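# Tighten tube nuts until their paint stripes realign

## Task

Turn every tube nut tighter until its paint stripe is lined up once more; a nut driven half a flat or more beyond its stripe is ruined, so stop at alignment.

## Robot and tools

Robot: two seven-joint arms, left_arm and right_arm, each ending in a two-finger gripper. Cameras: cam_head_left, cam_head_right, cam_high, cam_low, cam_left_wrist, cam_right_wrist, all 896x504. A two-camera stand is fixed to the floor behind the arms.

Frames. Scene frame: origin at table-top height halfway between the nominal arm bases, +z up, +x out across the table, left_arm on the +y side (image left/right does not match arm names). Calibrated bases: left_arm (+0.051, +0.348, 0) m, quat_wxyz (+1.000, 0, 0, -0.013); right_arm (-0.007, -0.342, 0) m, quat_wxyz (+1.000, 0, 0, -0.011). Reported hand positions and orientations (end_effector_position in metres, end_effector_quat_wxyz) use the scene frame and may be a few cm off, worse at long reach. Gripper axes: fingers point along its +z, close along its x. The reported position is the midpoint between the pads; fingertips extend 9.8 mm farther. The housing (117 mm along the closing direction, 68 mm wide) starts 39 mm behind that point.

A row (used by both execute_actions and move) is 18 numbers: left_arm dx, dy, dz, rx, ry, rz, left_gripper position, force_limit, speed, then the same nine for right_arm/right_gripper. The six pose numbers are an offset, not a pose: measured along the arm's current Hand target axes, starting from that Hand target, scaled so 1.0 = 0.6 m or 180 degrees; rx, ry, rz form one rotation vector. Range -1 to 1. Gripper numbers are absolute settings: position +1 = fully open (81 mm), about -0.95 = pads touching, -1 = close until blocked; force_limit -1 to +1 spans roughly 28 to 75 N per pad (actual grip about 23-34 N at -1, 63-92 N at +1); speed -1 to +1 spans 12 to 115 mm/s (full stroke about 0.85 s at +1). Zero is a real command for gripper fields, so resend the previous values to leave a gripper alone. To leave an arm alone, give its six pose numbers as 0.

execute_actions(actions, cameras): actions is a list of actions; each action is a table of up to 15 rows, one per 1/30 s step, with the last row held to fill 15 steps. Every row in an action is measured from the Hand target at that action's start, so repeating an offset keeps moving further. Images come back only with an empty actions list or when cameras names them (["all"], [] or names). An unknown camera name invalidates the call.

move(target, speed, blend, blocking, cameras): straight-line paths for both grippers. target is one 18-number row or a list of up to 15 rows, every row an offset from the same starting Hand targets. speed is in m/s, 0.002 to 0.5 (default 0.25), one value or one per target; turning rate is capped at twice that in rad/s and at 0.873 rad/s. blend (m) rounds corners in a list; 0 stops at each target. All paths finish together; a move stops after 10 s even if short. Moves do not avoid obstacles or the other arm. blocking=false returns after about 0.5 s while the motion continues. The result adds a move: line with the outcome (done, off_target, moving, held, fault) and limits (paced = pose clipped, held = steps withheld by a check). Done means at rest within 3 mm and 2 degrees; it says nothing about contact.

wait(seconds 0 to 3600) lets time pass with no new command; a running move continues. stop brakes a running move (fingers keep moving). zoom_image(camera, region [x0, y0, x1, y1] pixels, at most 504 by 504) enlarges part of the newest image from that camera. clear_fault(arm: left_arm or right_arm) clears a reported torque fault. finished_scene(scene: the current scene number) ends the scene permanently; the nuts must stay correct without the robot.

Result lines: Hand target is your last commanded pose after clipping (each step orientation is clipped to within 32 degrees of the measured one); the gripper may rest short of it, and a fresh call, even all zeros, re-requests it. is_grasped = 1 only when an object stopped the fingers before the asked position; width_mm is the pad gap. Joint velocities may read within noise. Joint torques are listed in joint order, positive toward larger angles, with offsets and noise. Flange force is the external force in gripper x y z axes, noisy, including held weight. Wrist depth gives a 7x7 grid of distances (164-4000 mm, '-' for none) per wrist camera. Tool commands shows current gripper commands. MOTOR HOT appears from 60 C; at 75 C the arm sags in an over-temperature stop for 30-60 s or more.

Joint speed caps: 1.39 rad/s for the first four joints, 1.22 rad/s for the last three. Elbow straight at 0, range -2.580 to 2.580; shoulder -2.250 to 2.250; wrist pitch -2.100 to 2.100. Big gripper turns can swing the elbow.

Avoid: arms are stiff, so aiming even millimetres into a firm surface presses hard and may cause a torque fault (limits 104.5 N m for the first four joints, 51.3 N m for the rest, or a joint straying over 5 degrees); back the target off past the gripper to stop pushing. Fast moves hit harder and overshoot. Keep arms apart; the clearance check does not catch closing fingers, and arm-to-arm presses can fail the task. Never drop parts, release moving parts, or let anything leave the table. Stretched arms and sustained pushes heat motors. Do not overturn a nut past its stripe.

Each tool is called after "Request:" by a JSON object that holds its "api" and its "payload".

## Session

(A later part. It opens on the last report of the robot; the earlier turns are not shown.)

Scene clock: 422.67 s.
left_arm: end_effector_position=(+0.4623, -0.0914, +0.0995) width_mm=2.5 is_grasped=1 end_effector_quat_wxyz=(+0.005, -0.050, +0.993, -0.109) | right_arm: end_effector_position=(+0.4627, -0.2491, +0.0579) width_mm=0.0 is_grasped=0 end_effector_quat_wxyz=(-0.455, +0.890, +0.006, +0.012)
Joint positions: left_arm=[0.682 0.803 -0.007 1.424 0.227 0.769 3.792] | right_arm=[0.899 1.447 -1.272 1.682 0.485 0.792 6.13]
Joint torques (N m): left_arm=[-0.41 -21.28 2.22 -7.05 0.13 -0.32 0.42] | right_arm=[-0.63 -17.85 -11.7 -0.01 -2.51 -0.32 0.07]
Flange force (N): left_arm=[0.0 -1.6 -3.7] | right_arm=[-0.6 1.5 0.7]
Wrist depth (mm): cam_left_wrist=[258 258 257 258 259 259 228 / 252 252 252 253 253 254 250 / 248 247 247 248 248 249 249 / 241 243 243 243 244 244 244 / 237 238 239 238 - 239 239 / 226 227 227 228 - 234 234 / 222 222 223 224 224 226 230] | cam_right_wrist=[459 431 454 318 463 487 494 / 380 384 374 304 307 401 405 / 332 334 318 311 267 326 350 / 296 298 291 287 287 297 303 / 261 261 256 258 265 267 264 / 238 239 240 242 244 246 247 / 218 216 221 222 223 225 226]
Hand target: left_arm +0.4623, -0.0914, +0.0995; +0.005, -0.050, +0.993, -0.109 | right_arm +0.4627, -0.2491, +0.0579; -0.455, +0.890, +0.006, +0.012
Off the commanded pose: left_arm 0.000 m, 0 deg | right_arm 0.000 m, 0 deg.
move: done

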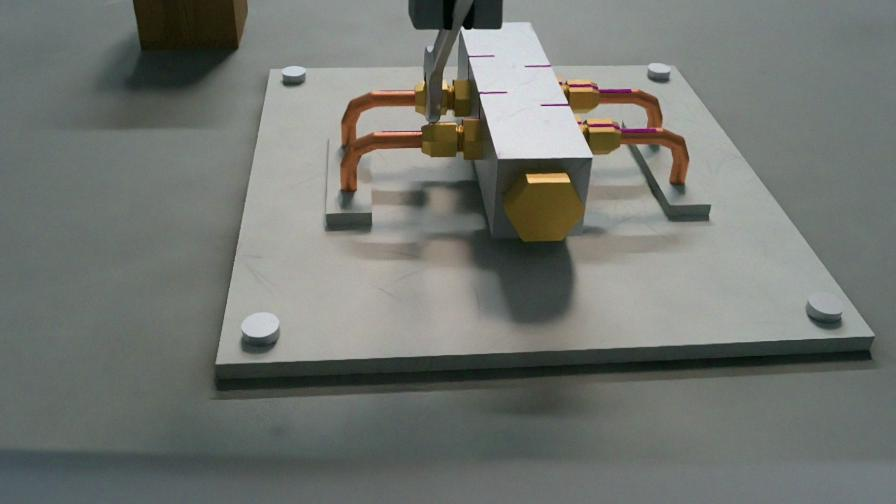

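Request:
{"api": "move", "payload": {"target": [0,0.00204,0.0019,0,0,0,-1,1,0.3,0,0,0,0,0,0,-1,-1,1], "speed": 0.02}}

Request:
{"api": "move", "payload": {"target": [0,0.00123,0.0011,0,0,0,-1,1,0.3,0,0,0,0,0,0,-1,-1,1], "speed": 0.02}}

Scene clock: 423.60 s.
left_arm: end_effector_position=(+0.4623, -0.0905, +0.0982) width_mm=2.5 is_grasped=1 end_effector_quat_wxyz=(+0.005, -0.050, +0.993, -0.109) | right_arm: end_effector_position=(+0.4627, -0.2491, +0.0579) width_mm=0.0 is_grasped=0 end_effector_quat_wxyz=(-0.455, +0.890, +0.006, +0.012)
Joint positions: left_arm=[0.681 0.804 -0.007 1.428 0.228 0.765 3.79] | right_arm=[0.899 1.447 -1.272 1.682 0.485 0.792 6.13]
Joint torques (N m): left_arm=[-0.52 -19 2.15 -6.03 0.1 -0.35 0.42] | right_arm=[-0.58 -17.8 -11.67 0 -2.49 -0.34 0.06]
Flange force (N): left_arm=[0.1 -2.6 -7.7] | right_arm=[-0.4 1.4 0.6]
Wrist depth (mm): cam_left_wrist=[257 256 256 256 257 259 229 / 252 250 252 251 252 253 251 / 246 246 246 246 247 248 248 / 240 242 241 242 243 243 243 / 236 237 238 238 - 239 238 / 225 226 226 227 227 232 233 / 220 221 222 223 223 225 228] | cam_right_wrist=[459 432 454 318 463 486 493 / 381 383 374 305 306 401 403 / 332 335 318 311 267 327 350 / 296 298 291 287 287 298 303 / 261 261 256 258 265 267 264 / 237 239 240 242 244 246 247 / 219 216 221 222 223 224 226]
Hand target: left_arm +0.4623, -0.0905, +0.0982; +0.005, -0.050, +0.993, -0.109 | right_arm +0.4627, -0.2491, +0.0579; -0.455, +0.890, +0.006, +0.012
Off the commanded pose: left_arm 0.000 m, 0 deg | right_arm 0.000 m, 0 deg.
move: done

Scene clock: 424.10 s.
left_arm: end_effector_position=(+0.4622, -0.0899, +0.0973) width_mm=2.5 is_grasped=1 end_effector_quat_wxyz=(+0.005, -0.050, +0.993, -0.109) | right_arm: end_effector_position=(+0.4627, -0.2491, +0.0579) width_mm=0.0 is_grasped=0 end_effector_quat_wxyz=(-0.455, +0.890, +0.006, +0.012)
Joint positions: left_arm=[0.68 0.804 -0.006 1.43 0.228 0.762 3.789] | right_arm=[0.899 1.447 -1.272 1.682 0.485 0.792 6.13]
Joint torques (N m): left_arm=[-0.41 -18.31 2.32 -5.96 0.1 -0.5 0.35] | right_arm=[-0.61 -17.81 -11.67 -0.02 -2.5 -0.35 0.05]
Flange force (N): left_arm=[0.5 -2.4 -9.2] | right_arm=[-0.5 1.5 0.6]
Wrist depth (mm): cam_left_wrist=[256 255 256 256 256 257 230 / 251 249 250 250 251 252 251 / 245 245 245 245 246 246 247 / 240 240 240 241 242 243 242 / 234 236 237 237 - 238 237 / 225 225 225 227 226 230 232 / 219 220 222 222 222 223 227] | cam_right_wrist=[456 431 455 319 464 488 493 / 381 384 374 306 306 399 404 / 332 334 318 311 266 326 350 / 295 298 291 287 287 297 304 / 261 261 256 258 265 267 264 / 238 239 240 243 244 245 247 / 219 217 221 222 224 225 226]
Hand target: left_arm +0.4622, -0.0899, +0.0974; +0.005, -0.050, +0.993, -0.109 | right_arm +0.4627, -0.2491, +0.0579; -0.455, +0.890, +0.006, +0.012
Off the commanded pose: left_arm 0.000 m, 0 deg | right_arm 0.000 m, 0 deg.
move: done

Request:
{"api": "move", "payload": {"target": [[0,0.00068,-0.00074,0,0,0,-1,1,0.3,0,0,0,0,0,0,-1,-1,1],[0,-0.00586,0.01011,-0.02778,0,0,-1,1,0.3,0,0,0,0,0,0,-1,-1,1],[0,-0.01143,0.02149,-0.05556,0,0,-1,1,0.3,0,0,0,0,0,0,-1,-1,1],[0,-0.01599,0.03331,-0.08333,0,0,-1,1,0.3,0,0,0,0,0,0,-1,-1,1],[0,-0.0195,0.04549,-0.11111,0,0,-1,1,0.3,0,0,0,0,0,0,-1,-1,1],[0,-0.02154,0.05542,-0.13333,0,0,-1,1,0.3,0,0,0,0,0,0,-1,-1,1]], "speed": 0.035, "blend": 0.001}}

Scene clock: 431.13 s.
left_arm: end_effector_position=(+0.4641, -0.1096, +0.0677) width_mm=2.5 is_grasped=1 end_effector_quat_wxyz=(-0.005, -0.050, +0.994, +0.100) | right_arm: end_effector_position=(+0.4627, -0.2491, +0.0579) width_mm=0.0 is_grasped=0 end_effector_quat_wxyz=(-0.455, +0.890, +0.006, +0.012)
Joint positions: left_arm=[0.888 1.099 -0.172 0.872 0.034 1.337 4.053] | right_arm=[0.899 1.447 -1.272 1.682 0.485 0.792 6.13]
Joint torques (N m): left_arm=[-2.46 -25.25 -0.92 -5.3 -1.78 2.67 0.45] | right_arm=[-0.61 -17.84 -11.7 0.01 -2.48 -0.35 0.06]
Flange force (N): left_arm=[-0.5 -5.6 -1.4] | right_arm=[-0.4 1.5 0.6]
Wrist depth (mm): cam_left_wrist=[175 175 176 177 176 176 175 / 178 178 178 178 178 179 178 / 181 181 181 181 180 181 182 / 184 184 183 183 183 184 184 / 185 185 185 185 - 186 186 / 183 183 183 183 184 182 190 / 186 186 186 186 186 187 193] | cam_right_wrist=[444 174 174 177 180 181 476 / 381 372 350 219 302 373 404 / 332 335 318 225 267 327 349 / 296 298 291 279 287 297 304 / 261 261 256 258 265 267 264 / 238 239 240 243 244 246 247 / 219 216 221 222 224 224 226]
Hand target: left_arm +0.4641, -0.1096, +0.0677; -0.005, -0.050, +0.994, +0.100 | right_arm +0.4627, -0.2491, +0.0579; -0.455, +0.890, +0.006, +0.012
Off the commanded pose: left_arm 0.000 m, 0 deg | right_arm 0.000 m, 0 deg.
move: done; blend cut to 0.0003 m at target 1

Request:
{"api": "move", "payload": {"target": [[0,0.00362,-0.0052,0.01389,0,0,-1,1,0.3,0,0,0,0,0,0,-1,-1,1],[0,-0.00988,-0.0176,0.01389,0,0,-1,1,0.3,0,0,0,0,0,0,-1,-1,1]], "speed": 0.03}}

Request:
{"api": "move", "payload": {"target": [[0,0.0156,-0.0988,0,0,0,-1,1,0.3,0,0,0,0,0,0,-1,-1,1]], "speed": 0.06, "cameras": ["cam_right_wrist"]}}

Request:
{"api": "zoom_image", "payload": {"camera": "cam_right_wrist", "region": [385, 50, 485, 150]}}

Scene clock: 437.17 s.
left_arm: end_effector_position=(+0.4649, -0.1175, +0.0769) width_mm=2.5 is_grasped=1 end_effector_quat_wxyz=(-0.004, -0.050, +0.996, +0.078) | right_arm: end_effector_position=(+0.4627, -0.2491, +0.0579) width_mm=0.0 is_grasped=0 end_effector_quat_wxyz=(-0.455, +0.890, +0.006, +0.012)
Joint positions: left_arm=[0.881 1.074 -0.161 0.889 0.049 1.31 4.046] | right_arm=[0.899 1.447 -1.272 1.682 0.485 0.792 6.13]
Joint torques (N m): left_arm=[1.96 -25.11 3.04 -9.46 0.93 -1.4 0.41] | right_arm=[-0.59 -17.82 -11.69 -0.03 -2.48 -0.35 0.07]
Flange force (N): left_arm=[0.0 7.4 -4.3] | right_arm=[-0.5 1.4 0.6]
Wrist depth (mm): cam_left_wrist=[188 188 188 188 188 189 188 / 190 190 191 191 191 191 191 / 193 193 193 193 193 193 193 / 195 195 194 195 195 196 196 / 197 197 197 197 - 198 198 / 193 193 192 193 194 194 200 / 196 196 196 195 196 196 203] | cam_right_wrist=[443 - 168 172 173 175 476 / 382 384 374 213 329 401 403 / 332 335 318 223 267 326 350 / 295 297 291 278 288 298 303 / 261 261 256 258 265 267 264 / 237 239 240 243 244 245 247 / 219 216 221 222 223 225 226]
Hand target: left_arm +0.4649, -0.1175, +0.0769; -0.004, -0.050, +0.996, +0.078 | right_arm +0.4627, -0.2491, +0.0579; -0.455, +0.890, +0.006, +0.012
Off the commanded pose: left_arm 0.000 m, 0 deg | right_arm 0.000 m, 0 deg.
move: done

Scene clock: 438.47 s.
left_arm: end_effector_position=(+0.4650, -0.1175, +0.1369) width_mm=2.5 is_grasped=1 end_effector_quat_wxyz=(-0.004, -0.050, +0.996, +0.078) | right_arm: end_effector_position=(+0.4627, -0.2491, +0.0579) width_mm=0.0 is_grasped=0 end_effector_quat_wxyz=(-0.455, +0.890, +0.006, +0.012)
Joint positions: left_arm=[0.878 1.013 -0.161 0.822 0.042 1.436 4.042] | right_arm=[0.899 1.447 -1.272 1.682 0.485 0.792 6.13]
Joint torques (N m): left_arm=[-0.27 -26.33 1.05 -8.69 -0.51 0.44 0.43] | right_arm=[-0.61 -17.84 -11.67 0.01 -2.5 -0.35 0.05]
Flange force (N): left_arm=[0.4 1.3 -0.4] | right_arm=[-0.4 1.6 0.6]
Wrist depth (mm): cam_left_wrist=[246 247 247 247 248 248 244 / 249 250 249 250 251 250 250 / 252 253 252 253 253 253 253 / 255 255 255 255 255 256 256 / 252 253 255 257 257 258 259 / 254 255 255 256 256 262 262 / 258 258 257 258 259 265 265] | cam_right_wrist=[459 432 468 439 465 486 493 / 381 384 374 324 306 400 404 / 332 335 318 311 267 326 350 / 295 298 291 287 287 297 303 / 261 261 256 258 265 267 264 / 238 239 241 243 244 245 247 / 219 216 221 222 224 225 226]
Hand target: left_arm +0.4650, -0.1175, +0.1369; -0.004, -0.050, +0.996, +0.078 | right_arm +0.4627, -0.2491, +0.0579; -0.455, +0.890, +0.006, +0.012
Off the commanded pose: left_arm 0.000 m, 0 deg | right_arm 0.000 m, 0 deg.
move: done

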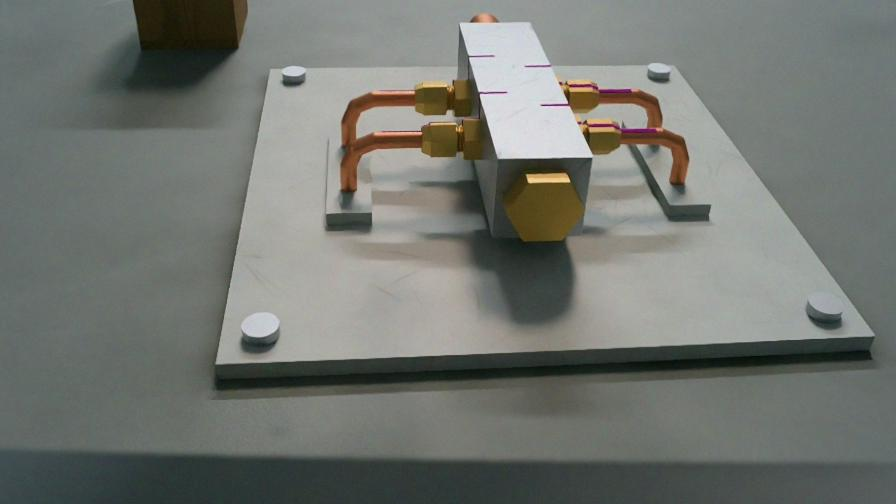

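Scaled by 5.040 from the camera's image (finer frame: 1280x720).

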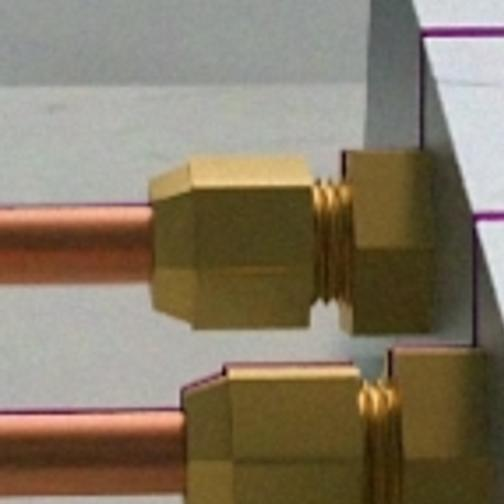

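Request:
{"api": "execute_actions", "payload": {"actions": [], "cameras": ["cam_left_wrist", "cam_high", "cam_head_left"]}}

Scene clock: 439.93 s.
left_arm: end_effector_position=(+0.4650, -0.1175, +0.1369) width_mm=2.5 is_grasped=1 end_effector_quat_wxyz=(-0.004, -0.050, +0.996, +0.078) | right_arm: end_effector_position=(+0.4627, -0.2491, +0.0579) width_mm=0.0 is_grasped=0 end_effector_quat_wxyz=(-0.455, +0.890, +0.006, +0.012)
Joint positions: left_arm=[0.878 1.013 -0.161 0.822 0.042 1.436 4.042] | right_arm=[0.899 1.447 -1.272 1.682 0.485 0.792 6.13]
Joint velocities: within noise
Joint torques (N m): left_arm=[-0.24 -26.34 1.06 -8.61 -0.52 0.52 0.4] | right_arm=[-0.61 -17.83 -11.7 -0.01 -2.51 -0.35 0.08]
Flange force (N): left_arm=[0.2 1.1 -0.4] | right_arm=[-0.5 1.5 0.6]
Wrist depth (mm): cam_left_wrist=[246 247 248 247 248 247 244 / 249 250 250 251 250 250 250 / 252 252 253 253 253 253 253 / 255 255 255 255 255 256 256 / 252 253 255 258 258 258 259 / 254 255 255 256 256 262 263 / 258 259 257 259 258 264 266] | cam_right_wrist=[458 431 470 439 465 488 495 / 381 383 373 324 306 400 404 / 332 335 318 311 266 326 350 / 296 298 291 286 287 297 303 / 261 261 256 258 265 267 264 / 238 239 240 243 244 246 247 / 219 216 221 222 224 225 226]
Hand target: left_arm +0.4650, -0.1175, +0.1369; -0.004, -0.050, +0.996, +0.078 | right_arm +0.4627, -0.2491, +0.0579; -0.455, +0.890, +0.006, +0.012
Tool commands: left_gripper/position=-1.0 left_gripper/force_limit=+1.0 left_gripper/speed=+0.3 right_gripper/position=-1.0 right_gripper/force_limit=-1.0 right_gripper/speed=+1.0
Off the commanded pose: left_arm 0.000 m, 0 deg | right_arm 0.000 m, 0 deg.
Images, in order (width x height): cam_head_left 896x504, cam_high 896x504, cam_left_wrist 896x504.

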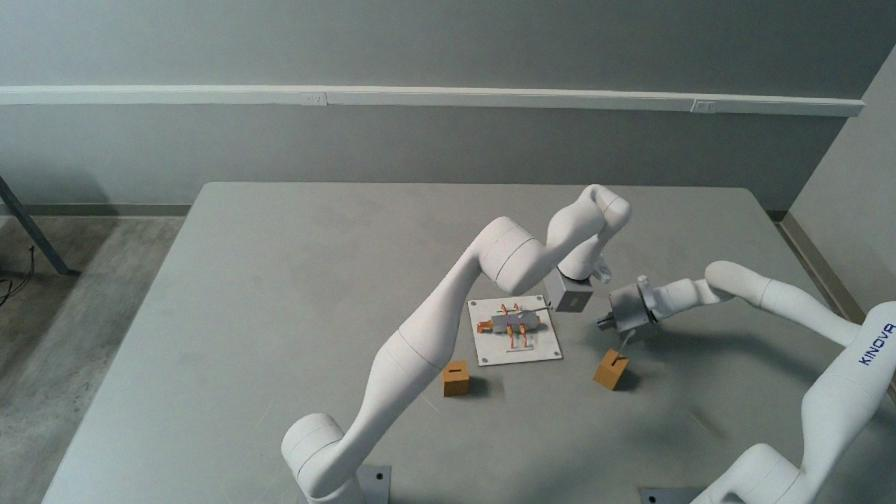

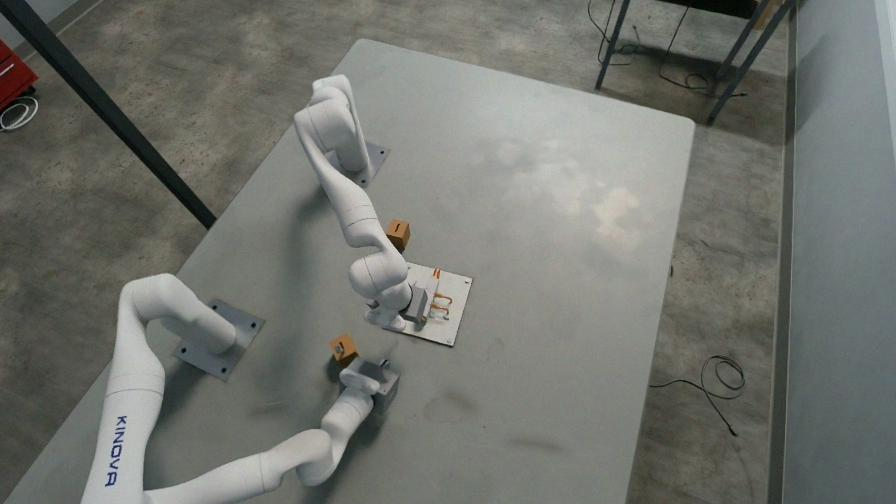

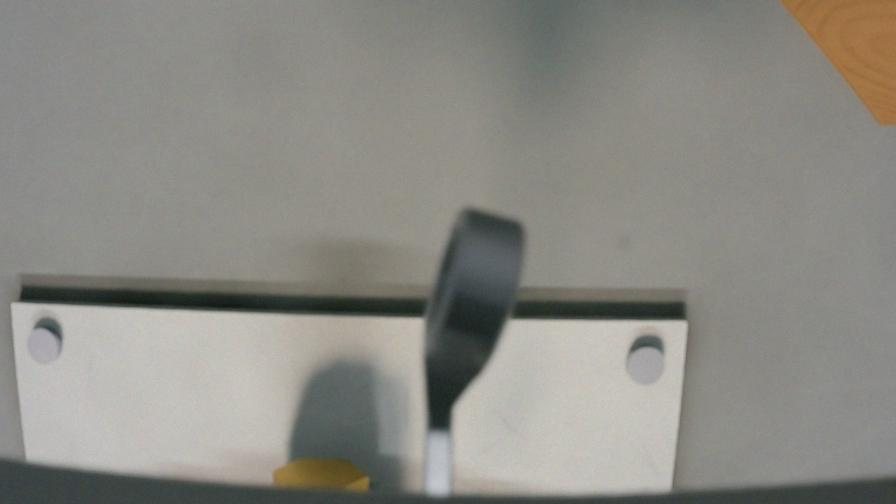

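Request:
{"api": "move", "payload": {"target": [0,0.532,-0.027,0.375,0,0,-1,1,0.3,0,0,0,0,0,0,-1,-1,1], "speed": 0.3, "cameras": ["cam_left_wrist"]}}

Request:
{"api": "zoom_image", "payload": {"camera": "cam_left_wrist", "region": [450, 380, 600, 500]}}

Scene clock: 443.17 s.
left_arm: end_effector_position=(+0.4339, +0.1937, +0.2026) width_mm=2.5 is_grasped=1 end_effector_quat_wxyz=(+0.024, -0.044, +0.871, -0.488) | right_arm: end_effector_position=(+0.4627, -0.2491, +0.0579) width_mm=0.0 is_grasped=0 end_effector_quat_wxyz=(-0.455, +0.890, +0.006, +0.012)
Joint positions: left_arm=[-0.543 0.595 0.266 2.113 1.053 1.043 2.123] | right_arm=[0.899 1.447 -1.272 1.682 0.485 0.792 6.13]
Joint torques (N m): left_arm=[-0.24 -13.9 4.74 -3.45 1.08 2.78 0.38] | right_arm=[-0.59 -17.85 -11.67 -0.04 -2.51 -0.34 0.08]
Flange force (N): left_arm=[0.9 0.8 0.0] | right_arm=[-0.6 1.5 0.7]
Wrist depth (mm): cam_left_wrist=[1176 1109 1112 599 603 1159 1182 / 884 856 895 585 582 920 933 / 743 742 751 699 705 737 766 / 635 640 640 647 606 611 657 / 542 560 565 565 568 553 559 / 482 485 433 445 496 495 496 / 429 431 389 423 445 445 437] | cam_right_wrist=[457 431 470 439 466 487 493 / 380 383 374 324 306 400 404 / 333 335 317 311 267 325 350 / 295 299 290 286 287 298 303 / 261 261 256 259 265 267 264 / 237 239 240 242 244 245 247 / 219 216 221 222 223 225 226]
Hand target: left_arm +0.4339, +0.1938, +0.2026; +0.024, -0.044, +0.871, -0.488 | right_arm +0.4627, -0.2491, +0.0579; -0.455, +0.890, +0.006, +0.012
Off the commanded pose: left_arm 0.000 m, 0 deg | right_arm 0.000 m, 0 deg.
move: done

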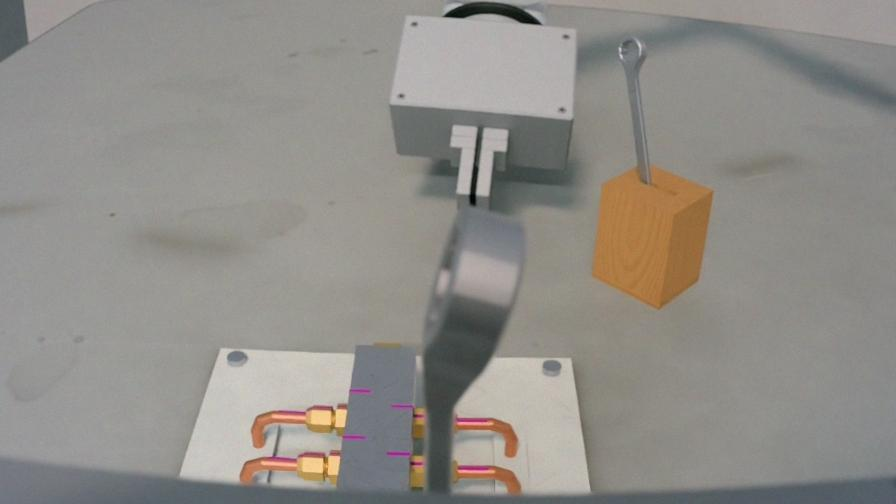

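Scaled by 3.360 from the camera's image (finer frame: 1280x720).

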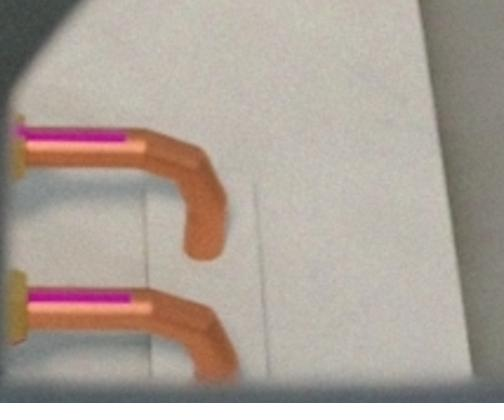

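Request:
{"api": "move", "payload": {"target": [-0.1,0,0,0,0,0,-1,1,0.3,0,0,0,0,0,0,-1,-1,1], "speed": 0.3, "cameras": ["cam_left_wrist"]}}

Request:
{"api": "zoom_image", "payload": {"camera": "cam_left_wrist", "region": [530, 390, 640, 500]}}

Scene clock: 444.17 s.
left_arm: end_effector_position=(+0.4936, +0.1997, +0.2025) width_mm=2.5 is_grasped=1 end_effector_quat_wxyz=(+0.024, -0.044, +0.871, -0.488) | right_arm: end_effector_position=(+0.4627, -0.2491, +0.0579) width_mm=0.0 is_grasped=0 end_effector_quat_wxyz=(-0.455, +0.890, +0.006, +0.012)
Joint positions: left_arm=[-0.499 0.673 0.263 1.915 1.007 1.08 2.253] | right_arm=[0.899 1.447 -1.272 1.682 0.485 0.792 6.13]
Joint torques (N m): left_arm=[-0.24 -16.36 5.2 -4.55 1.37 2.5 0.44] | right_arm=[-0.6 -17.84 -11.68 0 -2.49 -0.35 0.07]
Flange force (N): left_arm=[0.9 0.6 -0.1] | right_arm=[-0.4 1.5 0.6]
Wrist depth (mm): cam_left_wrist=[2153 1122 1128 1064 595 1161 1188 / 886 852 898 867 581 840 938 / 741 743 756 730 703 708 766 / 633 638 645 651 649 576 641 / 541 561 562 567 568 556 560 / 482 489 482 481 447 496 495 / 426 439 435 417 399 440 439] | cam_right_wrist=[459 431 470 438 463 487 493 / 380 384 374 324 306 400 404 / 332 335 318 311 267 326 350 / 295 298 291 286 287 297 303 / 262 261 256 258 265 267 264 / 238 239 240 243 244 246 247 / 218 217 221 222 223 224 226]
Hand target: left_arm +0.4936, +0.1997, +0.2025; +0.024, -0.044, +0.871, -0.488 | right_arm +0.4627, -0.2491, +0.0579; -0.455, +0.890, +0.006, +0.012
Off the commanded pose: left_arm 0.000 m, 0 deg | right_arm 0.000 m, 0 deg.
move: done

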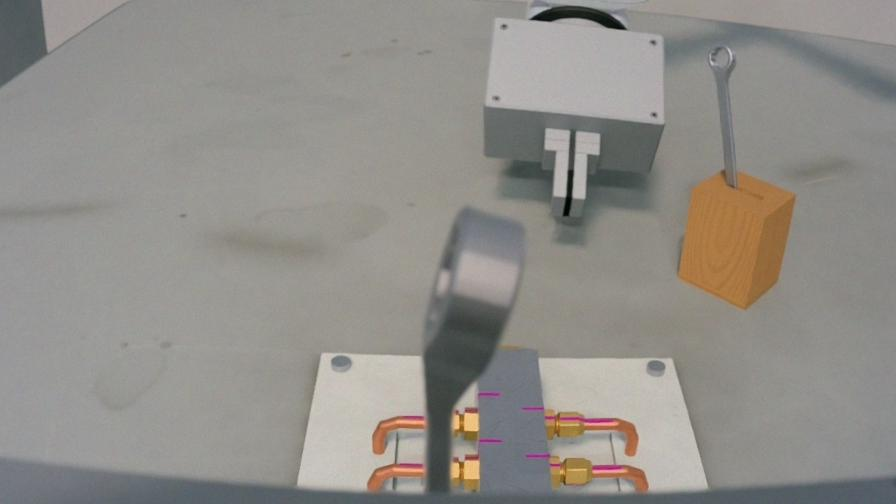

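Scaled by 4.582 from the camera's image (finer frame: 1280x720).

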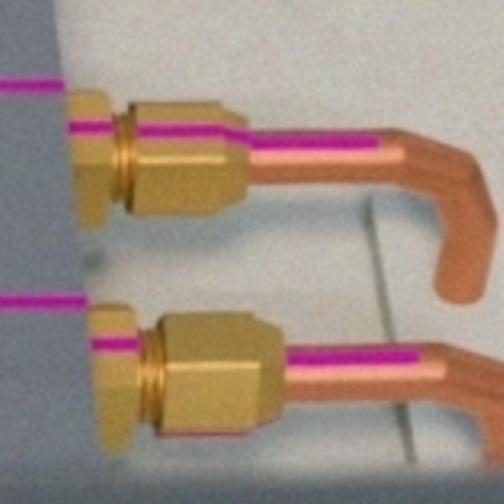

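Request:
{"api": "move", "payload": {"target": [[0.1003,-0.1769,0.4258,-0.1789,0,0,-1,1,0.3,0,0,0,0,0,0,-1,-1,1],[0.1003,-0.135,0.4514,-0.1789,0,0,-1,1,0.3,0,0,0,0,0,0,-1,-1,1]], "speed": [0.3, 0.1], "cameras": ["cam_right_wrist"]}}

Request:
{"api": "zoom_image", "payload": {"camera": "cam_right_wrist", "region": [385, 50, 485, 150]}}

Scene clock: 448.13 s.
left_arm: end_effector_position=(+0.4609, -0.0782, +0.1304) width_mm=2.5 is_grasped=1 end_effector_quat_wxyz=(+0.011, -0.049, +0.972, -0.228) | right_arm: end_effector_position=(+0.4627, -0.2491, +0.0579) width_mm=0.0 is_grasped=0 end_effector_quat_wxyz=(-0.455, +0.890, +0.006, +0.012)
Joint positions: left_arm=[0.527 0.69 0.063 1.646 0.585 0.582 3.379] | right_arm=[0.899 1.447 -1.272 1.682 0.485 0.792 6.13]
Joint torques (N m): left_arm=[-0.25 -20.84 3.26 -7.76 0.59 -0.32 0.42] | right_arm=[-0.6 -17.87 -11.68 0.01 -2.51 -0.34 0.04]
Flange force (N): left_arm=[-0.4 -1.7 -1.4] | right_arm=[-0.4 1.6 0.6]
Wrist depth (mm): cam_left_wrist=[348 348 349 341 348 352 262 / 332 330 334 330 332 333 254 / 316 317 318 316 319 314 264 / 303 304 305 305 307 306 297 / 290 290 290 293 294 292 295 / 276 280 279 281 279 281 280 / 261 262 264 265 263 270 270] | cam_right_wrist=[459 431 471 382 465 489 493 / 380 383 374 323 306 399 405 / 332 335 318 311 267 326 350 / 295 298 290 287 287 297 303 / 261 262 256 258 265 267 264 / 237 239 240 243 244 245 247 / 219 216 221 222 223 224 226]
Hand target: left_arm +0.4608, -0.0782, +0.1303; +0.011, -0.049, +0.972, -0.228 | right_arm +0.4627, -0.2491, +0.0579; -0.455, +0.890, +0.006, +0.012
Off the commanded pose: left_arm 0.000 m, 0 deg | right_arm 0.000 m, 0 deg.
move: done

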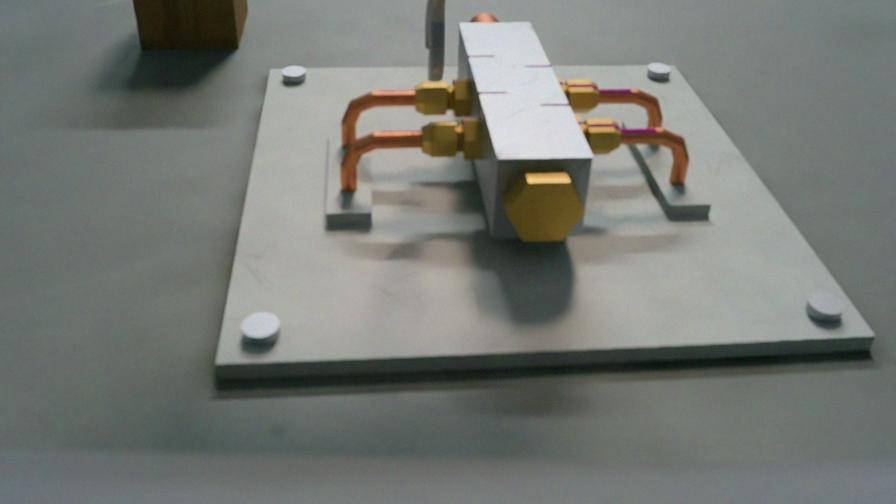

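Scaled by 5.040 from the camera's image (finer frame: 1280x720).

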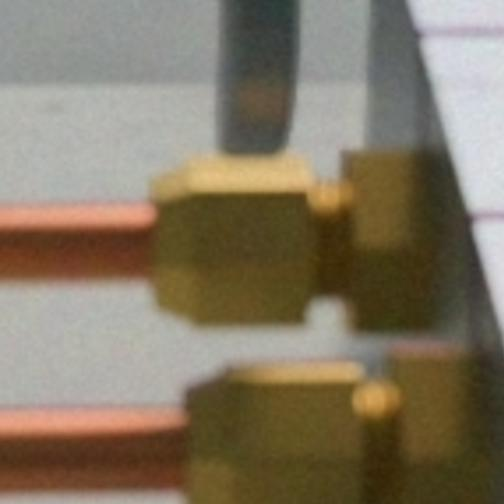

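Request:
{"api": "move", "payload": {"target": [0,0.01227,0.01128,0,0,0,-1,1,0.3,0,0,0,0,0,0,-1,-1,1], "speed": 0.04, "cameras": ["cam_right_wrist"]}}

Request:
{"api": "zoom_image", "payload": {"camera": "cam_right_wrist", "region": [385, 50, 485, 150]}}

Scene clock: 449.00 s.
left_arm: end_effector_position=(+0.4605, -0.0746, +0.1210) width_mm=2.5 is_grasped=1 end_effector_quat_wxyz=(+0.011, -0.049, +0.972, -0.228) | right_arm: end_effector_position=(+0.4627, -0.2491, +0.0579) width_mm=0.0 is_grasped=0 end_effector_quat_wxyz=(-0.455, +0.890, +0.006, +0.012)
Joint positions: left_arm=[0.513 0.702 0.076 1.663 0.596 0.557 3.354] | right_arm=[0.899 1.447 -1.272 1.682 0.485 0.792 6.13]
Joint torques (N m): left_arm=[-0.27 -20.91 3.31 -7.77 0.6 -0.24 0.39] | right_arm=[-0.6 -17.88 -11.71 0.01 -2.49 -0.35 0.07]
Flange force (N): left_arm=[0.0 -1.3 -1.2] | right_arm=[-0.4 1.6 0.7]
Wrist depth (mm): cam_left_wrist=[336 336 338 330 336 340 250 / 320 321 322 320 324 321 249 / 305 307 307 309 309 306 268 / 293 293 294 294 296 297 292 / 281 282 280 283 284 281 285 / 267 271 269 272 270 273 271 / 249 252 255 255 254 259 260] | cam_right_wrist=[459 431 469 385 464 486 494 / 380 385 374 307 307 399 404 / 332 335 318 311 267 326 350 / 296 298 291 286 287 297 303 / 261 261 256 258 265 267 264 / 238 239 240 243 244 246 247 / 219 216 221 222 224 225 226]
Hand target: left_arm +0.4605, -0.0746, +0.1210; +0.011, -0.049, +0.972, -0.228 | right_arm +0.4627, -0.2491, +0.0579; -0.455, +0.890, +0.006, +0.012
Off the commanded pose: left_arm 0.000 m, 0 deg | right_arm 0.000 m, 0 deg.
move: done

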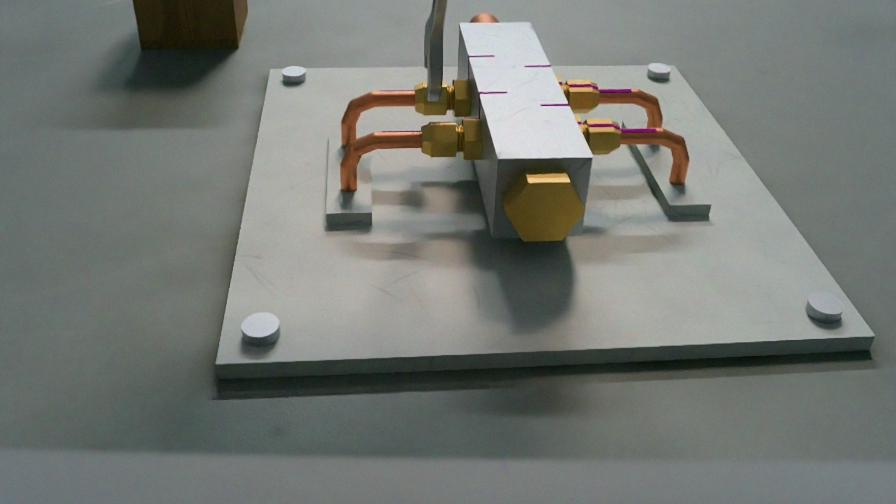

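Scaled by 5.040 from the camera's image (finer frame: 1280x720).

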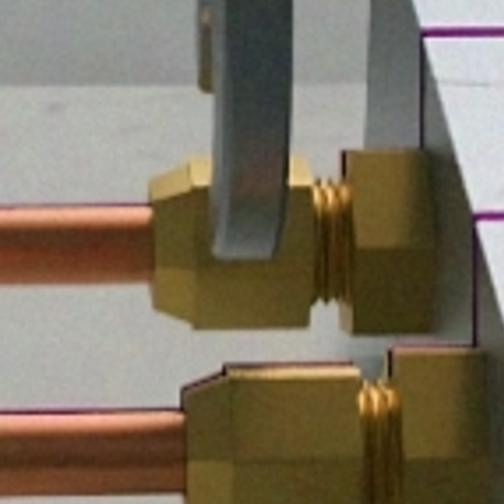

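Request:
{"api": "move", "payload": {"target": [[0,-0.0018,0.00196,0,0,0,-1,1,0.3,0,0,0,0,0,0,-1,-1,1],[0,0.00188,0.00535,0,0,0,-1,1,0.3,0,0,0,0,0,0,-1,-1,1]], "speed": 0.02}}

Request:
{"api": "move", "payload": {"target": [0,0.00184,0.0017,0,0,0,-1,1,0.3,0,0,0,0,0,0,-1,-1,1], "speed": 0.02}}

Request:
{"api": "move", "payload": {"target": [0,0.00184,0.0017,0,0,0,-1,1,0.3,0,0,0,0,0,0,-1,-1,1], "speed": 0.02, "cameras": ["cam_right_wrist"]}}

Request:
{"api": "zoom_image", "payload": {"camera": "cam_right_wrist", "region": [385, 50, 485, 150]}}

Scene clock: 450.23 s.
left_arm: end_effector_position=(+0.4605, -0.0750, +0.1176) width_mm=2.5 is_grasped=1 end_effector_quat_wxyz=(+0.011, -0.049, +0.972, -0.228) | right_arm: end_effector_position=(+0.4627, -0.2491, +0.0579) width_mm=0.0 is_grasped=0 end_effector_quat_wxyz=(-0.455, +0.890, +0.006, +0.012)
Joint positions: left_arm=[0.512 0.708 0.079 1.665 0.599 0.549 3.35] | right_arm=[0.899 1.447 -1.272 1.682 0.485 0.792 6.13]
Joint torques (N m): left_arm=[-0.24 -20.97 3.38 -7.51 0.57 -0.26 0.42] | right_arm=[-0.61 -17.86 -11.68 0.01 -2.51 -0.33 0.07]
Flange force (N): left_arm=[-0.7 -1.9 -1.2] | right_arm=[-0.4 1.6 0.6]
Wrist depth (mm): cam_left_wrist=[331 333 333 325 332 337 246 / 316 316 318 315 320 316 248 / 302 302 303 304 305 302 267 / 289 290 290 291 292 293 290 / 275 278 276 280 280 279 282 / 264 266 265 269 266 270 268 / 246 249 252 250 252 256 257] | cam_right_wrist=[458 432 469 385 465 486 493 / 381 383 374 306 306 401 404 / 332 335 318 310 266 326 350 / 296 298 291 286 287 298 303 / 261 261 256 258 265 267 264 / 238 239 240 243 244 245 247 / 218 217 221 222 223 225 226]
Hand target: left_arm +0.4605, -0.0750, +0.1176; +0.011, -0.049, +0.972, -0.228 | right_arm +0.4627, -0.2491, +0.0579; -0.455, +0.890, +0.006, +0.012
Off the commanded pose: left_arm 0.000 m, 0 deg | right_arm 0.000 m, 0 deg.
move: done

Scene clock: 450.73 s.
left_arm: end_effector_position=(+0.4605, -0.0745, +0.1162) width_mm=2.5 is_grasped=1 end_effector_quat_wxyz=(+0.011, -0.049, +0.972, -0.228) | right_arm: end_effector_position=(+0.4627, -0.2491, +0.0579) width_mm=0.0 is_grasped=0 end_effector_quat_wxyz=(-0.455, +0.890, +0.006, +0.012)
Joint positions: left_arm=[0.51 0.71 0.081 1.667 0.6 0.545 3.346] | right_arm=[0.899 1.447 -1.272 1.682 0.485 0.792 6.13]
Joint torques (N m): left_arm=[-0.19 -20.98 3.33 -7.56 0.58 -0.25 0.4] | right_arm=[-0.6 -17.83 -11.68 0.02 -2.49 -0.31 0.06]
Flange force (N): left_arm=[-0.5 -1.5 -1.2] | right_arm=[-0.4 1.5 0.7]
Wrist depth (mm): cam_left_wrist=[331 330 332 324 329 334 245 / 314 314 315 317 317 315 249 / 299 301 302 302 303 302 268 / 287 288 290 290 291 291 289 / 273 276 275 277 278 277 280 / 262 265 264 266 264 268 266 / 244 247 250 248 251 254 256] | cam_right_wrist=[458 431 468 386 466 488 493 / 380 384 375 306 306 399 404 / 332 335 318 311 267 326 350 / 295 298 291 286 287 298 303 / 261 261 256 258 265 267 264 / 238 239 240 243 244 245 247 / 219 216 221 222 223 225 226]
Hand target: left_arm +0.4605, -0.0745, +0.1162; +0.011, -0.049, +0.972, -0.228 | right_arm +0.4627, -0.2491, +0.0579; -0.455, +0.890, +0.006, +0.012
Off the commanded pose: left_arm 0.000 m, 0 deg | right_arm 0.000 m, 0 deg.
move: done

Scene clock: 451.23 s.
left_arm: end_effector_position=(+0.4604, -0.0740, +0.1148) width_mm=2.5 is_grasped=1 end_effector_quat_wxyz=(+0.011, -0.049, +0.972, -0.228) | right_arm: end_effector_position=(+0.4627, -0.2491, +0.0579) width_mm=0.0 is_grasped=0 end_effector_quat_wxyz=(-0.455, +0.890, +0.006, +0.012)
Joint positions: left_arm=[0.507 0.712 0.083 1.67 0.602 0.542 3.342] | right_arm=[0.899 1.447 -1.272 1.682 0.485 0.792 6.13]
Joint torques (N m): left_arm=[-0.24 -20.87 3.41 -7.47 0.58 -0.26 0.39] | right_arm=[-0.62 -17.82 -11.68 -0.01 -2.51 -0.35 0.06]
Flange force (N): left_arm=[-0.6 -2.0 -1.4] | right_arm=[-0.5 1.5 0.6]
Wrist depth (mm): cam_left_wrist=[329 328 329 324 328 332 245 / 312 313 314 315 316 313 249 / 298 298 301 301 301 299 269 / 286 287 287 288 289 289 287 / 272 275 276 276 277 275 278 / 261 264 263 266 263 266 265 / 243 246 248 247 250 252 254] | cam_right_wrist=[458 432 469 385 465 488 494 / 380 383 375 306 306 400 404 / 332 335 318 311 267 326 349 / 295 298 290 287 287 297 304 / 261 261 256 258 265 267 264 / 237 239 240 243 244 245 247 / 219 216 221 222 223 225 226]
Hand target: left_arm +0.4604, -0.0740, +0.1148; +0.011, -0.049, +0.972, -0.228 | right_arm +0.4627, -0.2491, +0.0579; -0.455, +0.890, +0.006, +0.012
Off the commanded pose: left_arm 0.000 m, 0 deg | right_arm 0.000 m, 0 deg.
move: done

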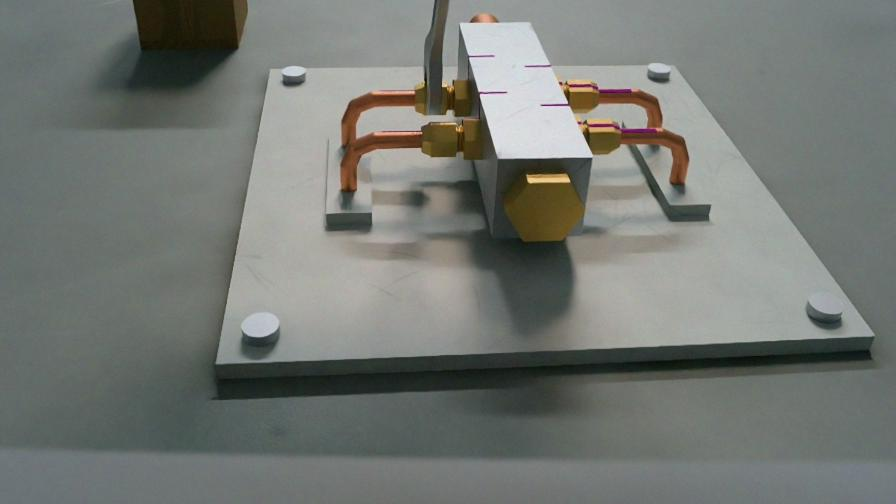

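Scaled by 5.040 from the camera's image (finer frame: 1280x720).

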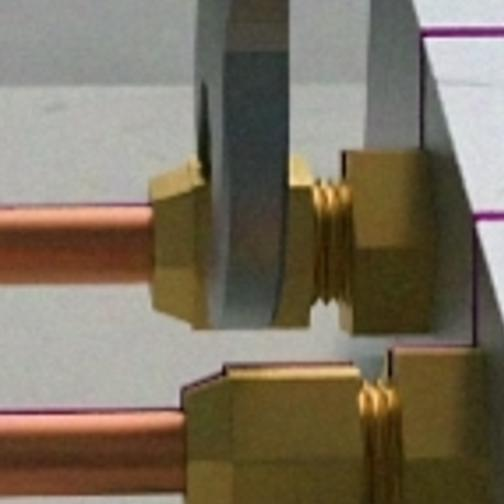

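Request:
{"api": "move", "payload": {"target": [0,0.00184,0.0017,0,0,0,-1,1,0.3,0,0,0,0,0,0,-1,-1,1], "speed": 0.02}}

Request:
{"api": "move", "payload": {"target": [0,0.00184,0.0017,0,0,0,-1,1,0.3,0,0,0,0,0,0,-1,-1,1], "speed": 0.02, "cameras": ["cam_right_wrist"]}}

Request:
{"api": "zoom_image", "payload": {"camera": "cam_right_wrist", "region": [385, 50, 485, 150]}}

Scene clock: 452.80 s.
left_arm: end_effector_position=(+0.4604, -0.0735, +0.1134) width_mm=2.5 is_grasped=1 end_effector_quat_wxyz=(+0.011, -0.049, +0.972, -0.228) | right_arm: end_effector_position=(+0.4627, -0.2491, +0.0579) width_mm=0.0 is_grasped=0 end_effector_quat_wxyz=(-0.455, +0.890, +0.006, +0.012)
Joint positions: left_arm=[0.505 0.714 0.085 1.672 0.604 0.538 3.339] | right_arm=[0.899 1.447 -1.272 1.682 0.485 0.792 6.13]
Joint torques (N m): left_arm=[-0.46 -17.36 2.83 -5.57 0.23 -0.11 0.4] | right_arm=[-0.6 -17.83 -11.68 -0.01 -2.51 -0.34 0.06]
Flange force (N): left_arm=[-0.6 -5.3 -6.9] | right_arm=[-0.5 1.5 0.6]
Wrist depth (mm): cam_left_wrist=[328 327 328 321 327 332 244 / 311 312 313 313 316 313 250 / 297 299 300 299 301 298 269 / 285 285 287 287 287 287 286 / 270 274 274 274 276 273 277 / 260 263 262 264 263 266 263 / 242 245 247 246 249 252 253] | cam_right_wrist=[458 430 470 437 464 488 491 / 380 383 374 306 306 400 405 / 332 335 318 311 267 326 350 / 296 298 291 287 287 298 303 / 261 261 256 258 265 267 264 / 237 239 240 243 244 246 247 / 219 216 221 222 223 225 226]
Hand target: left_arm +0.4604, -0.0734, +0.1134; +0.011, -0.049, +0.972, -0.228 | right_arm +0.4627, -0.2491, +0.0579; -0.455, +0.890, +0.006, +0.012
Off the commanded pose: left_arm 0.000 m, 0 deg | right_arm 0.000 m, 0 deg.
move: done

Scene clock: 453.30 s.
left_arm: end_effector_position=(+0.4603, -0.0729, +0.1120) width_mm=2.5 is_grasped=1 end_effector_quat_wxyz=(+0.011, -0.049, +0.972, -0.228) | right_arm: end_effector_position=(+0.4627, -0.2491, +0.0579) width_mm=0.0 is_grasped=0 end_effector_quat_wxyz=(-0.455, +0.890, +0.006, +0.012)
Joint positions: left_arm=[0.503 0.716 0.087 1.674 0.605 0.534 3.335] | right_arm=[0.899 1.447 -1.272 1.682 0.485 0.792 6.13]
Joint torques (N m): left_arm=[0.52 -17.48 3.8 -6.57 0.61 -0.4 0.37] | right_arm=[-0.62 -17.82 -11.73 0 -2.49 -0.36 0.07]
Flange force (N): left_arm=[-0.1 -2.7 -8.9] | right_arm=[-0.5 1.5 0.6]
Wrist depth (mm): cam_left_wrist=[325 324 326 320 324 329 243 / 309 310 311 312 312 310 250 / 295 297 297 298 298 297 270 / 283 283 284 286 285 286 284 / 269 271 273 273 - 273 276 / 258 262 260 263 261 264 262 / 241 244 244 245 248 250 252] | cam_right_wrist=[458 431 470 438 464 487 493 / 381 384 375 307 306 400 404 / 333 334 318 311 267 326 350 / 295 298 291 286 287 298 303 / 261 261 256 259 265 267 264 / 237 239 240 243 244 246 247 / 219 216 221 222 223 225 226]
Hand target: left_arm +0.4603, -0.0729, +0.1120; +0.011, -0.049, +0.972, -0.228 | right_arm +0.4627, -0.2491, +0.0579; -0.455, +0.890, +0.006, +0.012
Off the commanded pose: left_arm 0.000 m, 0 deg | right_arm 0.000 m, 0 deg.
move: done

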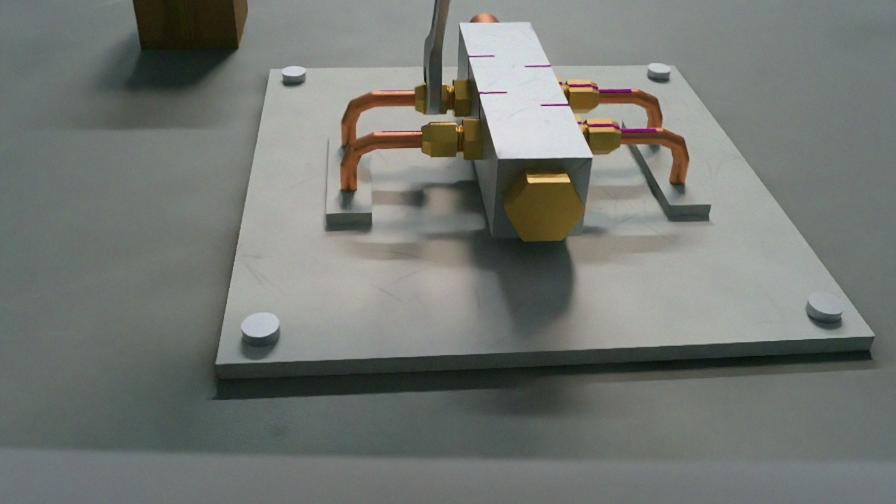

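Scaled by 5.040 from the camera's image (finer frame: 1280x720).

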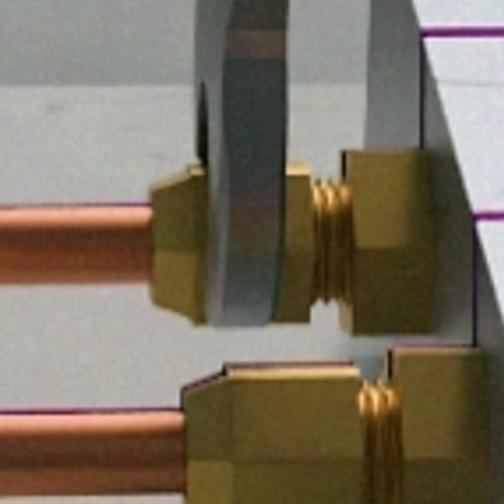

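Request:
{"api": "move", "payload": {"target": [[0,-0.0172,-0.0158,0,0,0,-1,1,0.3,0,0,0,0,0,0,-1,-1,1],[0,0.0276,-0.0596,0.1122,0,0,-1,1,0.3,0,0,0,0,0,0,-1,-1,1]], "speed": 0.08, "cameras": ["cam_right_wrist"]}}

Request:
{"api": "zoom_image", "payload": {"camera": "cam_right_wrist", "region": [405, 65, 485, 130]}}

Scene clock: 457.53 s.
left_arm: end_effector_position=(+0.4573, -0.0424, +0.1367) width_mm=2.5 is_grasped=1 end_effector_quat_wxyz=(+0.019, -0.046, +0.918, -0.395) | right_arm: end_effector_position=(+0.4627, -0.2491, +0.0579) width_mm=0.0 is_grasped=0 end_effector_quat_wxyz=(-0.455, +0.890, +0.006, +0.012)
Joint positions: left_arm=[-0.139 0.835 0.756 1.952 1.012 0.218 2.616] | right_arm=[0.899 1.447 -1.272 1.682 0.485 0.792 6.13]
Joint torques (N m): left_arm=[-0.17 -16.71 8.23 -5.01 0.26 1.44 0.42] | right_arm=[-0.58 -17.83 -11.7 0 -2.5 -0.37 0.07]
Flange force (N): left_arm=[-5.5 -3.7 -1.3] | right_arm=[-0.4 1.5 0.6]
Wrist depth (mm): cam_left_wrist=[550 538 508 316 313 534 554 / 487 478 470 335 331 475 494 / 429 431 432 415 428 428 431 / 392 393 396 388 397 332 308 / 359 361 363 364 365 345 353 / 332 329 335 342 338 333 334 / 304 307 311 313 313 310 311] | cam_right_wrist=[458 431 471 385 465 486 493 / 381 384 375 324 306 400 404 / 332 335 317 311 266 326 350 / 296 298 291 287 287 298 303 / 261 261 256 258 265 267 264 / 238 239 241 243 244 245 247 / 219 216 221 222 223 225 226]
Hand target: left_arm +0.4573, -0.0423, +0.1367; +0.019, -0.046, +0.918, -0.395 | right_arm +0.4627, -0.2491, +0.0579; -0.455, +0.890, +0.006, +0.012
Off the commanded pose: left_arm 0.000 m, 0 deg | right_arm 0.000 m, 0 deg.
move: done

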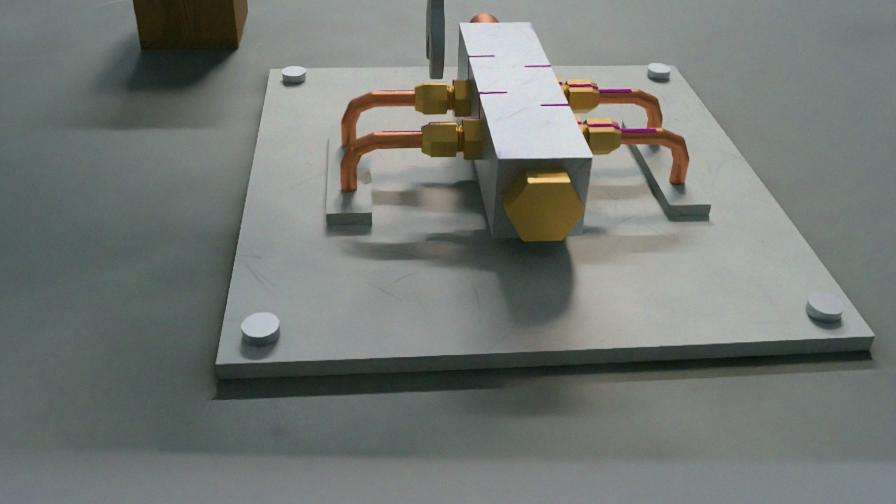

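Scaled by 6.300 from the camera's image (finer frame: 1280x720).

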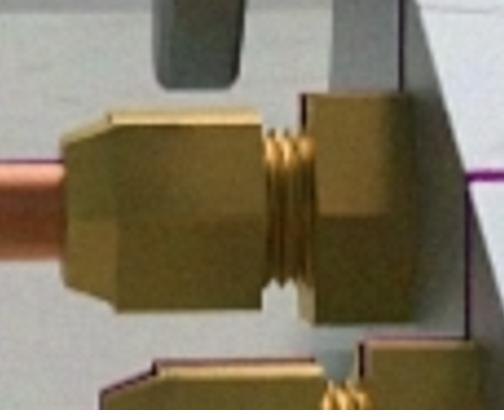

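Request:
{"api": "move", "payload": {"target": [[0,-0.0105,0.0176,-0.0389,0,0,-1,1,0.3,0,0,0,0,0,0,-1,-1,1],[0,-0.0019,0.0255,-0.0389,0,0,-1,1,0.3,0,0,0,0,0,0,-1,-1,1]], "speed": 0.05, "cameras": ["cam_right_wrist"]}}

Request:
{"api": "zoom_image", "payload": {"camera": "cam_right_wrist", "region": [385, 50, 485, 150]}}

Scene clock: 460.10 s.
left_arm: end_effector_position=(+0.4585, -0.0542, +0.1270) width_mm=2.5 is_grasped=1 end_effector_quat_wxyz=(+0.017, -0.047, +0.940, -0.338) | right_arm: end_effector_position=(+0.4627, -0.2491, +0.0579) width_mm=0.0 is_grasped=0 end_effector_quat_wxyz=(-0.455, +0.890, +0.006, +0.012)
Joint positions: left_arm=[0.107 0.74 0.485 1.867 0.897 0.333 2.864] | right_arm=[0.899 1.447 -1.272 1.682 0.485 0.792 6.13]
Joint torques (N m): left_arm=[-0.2 -18.25 6.32 -6.26 0.45 0.81 0.39] | right_arm=[-0.62 -17.84 -11.69 0 -2.49 -0.36 0.06]
Flange force (N): left_arm=[-2.7 -3.3 -1.3] | right_arm=[-0.5 1.6 0.6]
Wrist depth (mm): cam_left_wrist=[442 438 428 307 299 435 448 / 399 400 396 394 398 406 299 / 369 371 372 367 369 363 282 / 338 344 347 347 349 336 301 / 321 323 319 320 325 323 322 / 297 303 302 303 - 302 304 / 274 275 282 287 284 289 285] | cam_right_wrist=[458 432 470 384 465 488 493 / 380 384 374 307 306 399 405 / 332 335 318 311 267 327 350 / 296 298 291 287 287 298 304 / 261 261 256 258 265 267 264 / 238 239 241 243 244 246 248 / 219 216 221 222 223 224 226]
Hand target: left_arm +0.4585, -0.0542, +0.1270; +0.017, -0.047, +0.940, -0.338 | right_arm +0.4627, -0.2491, +0.0579; -0.455, +0.890, +0.006, +0.012
Off the commanded pose: left_arm 0.000 m, 0 deg | right_arm 0.000 m, 0 deg.
move: done

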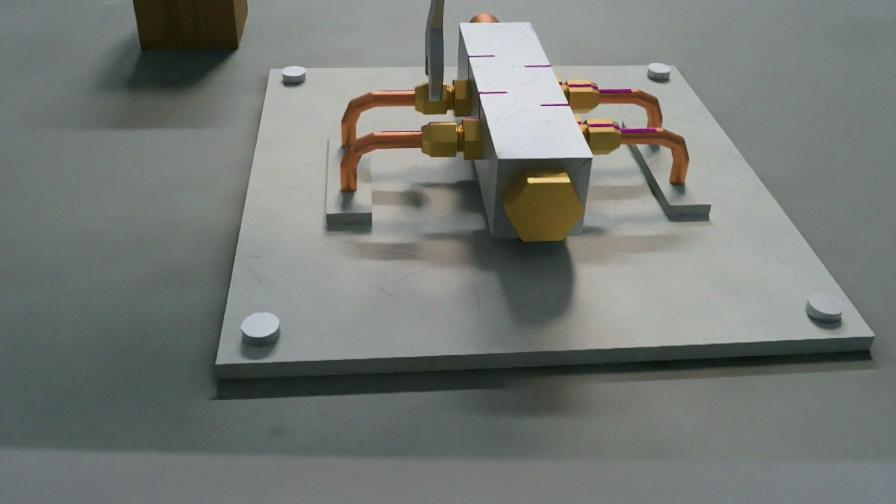

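Scaled by 5.040 from the camera's image (finer frame: 1280x720).

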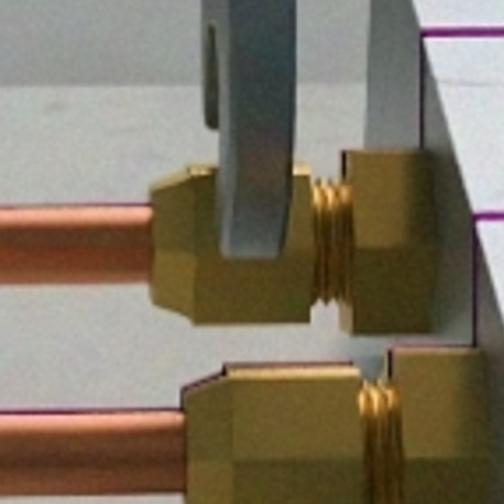

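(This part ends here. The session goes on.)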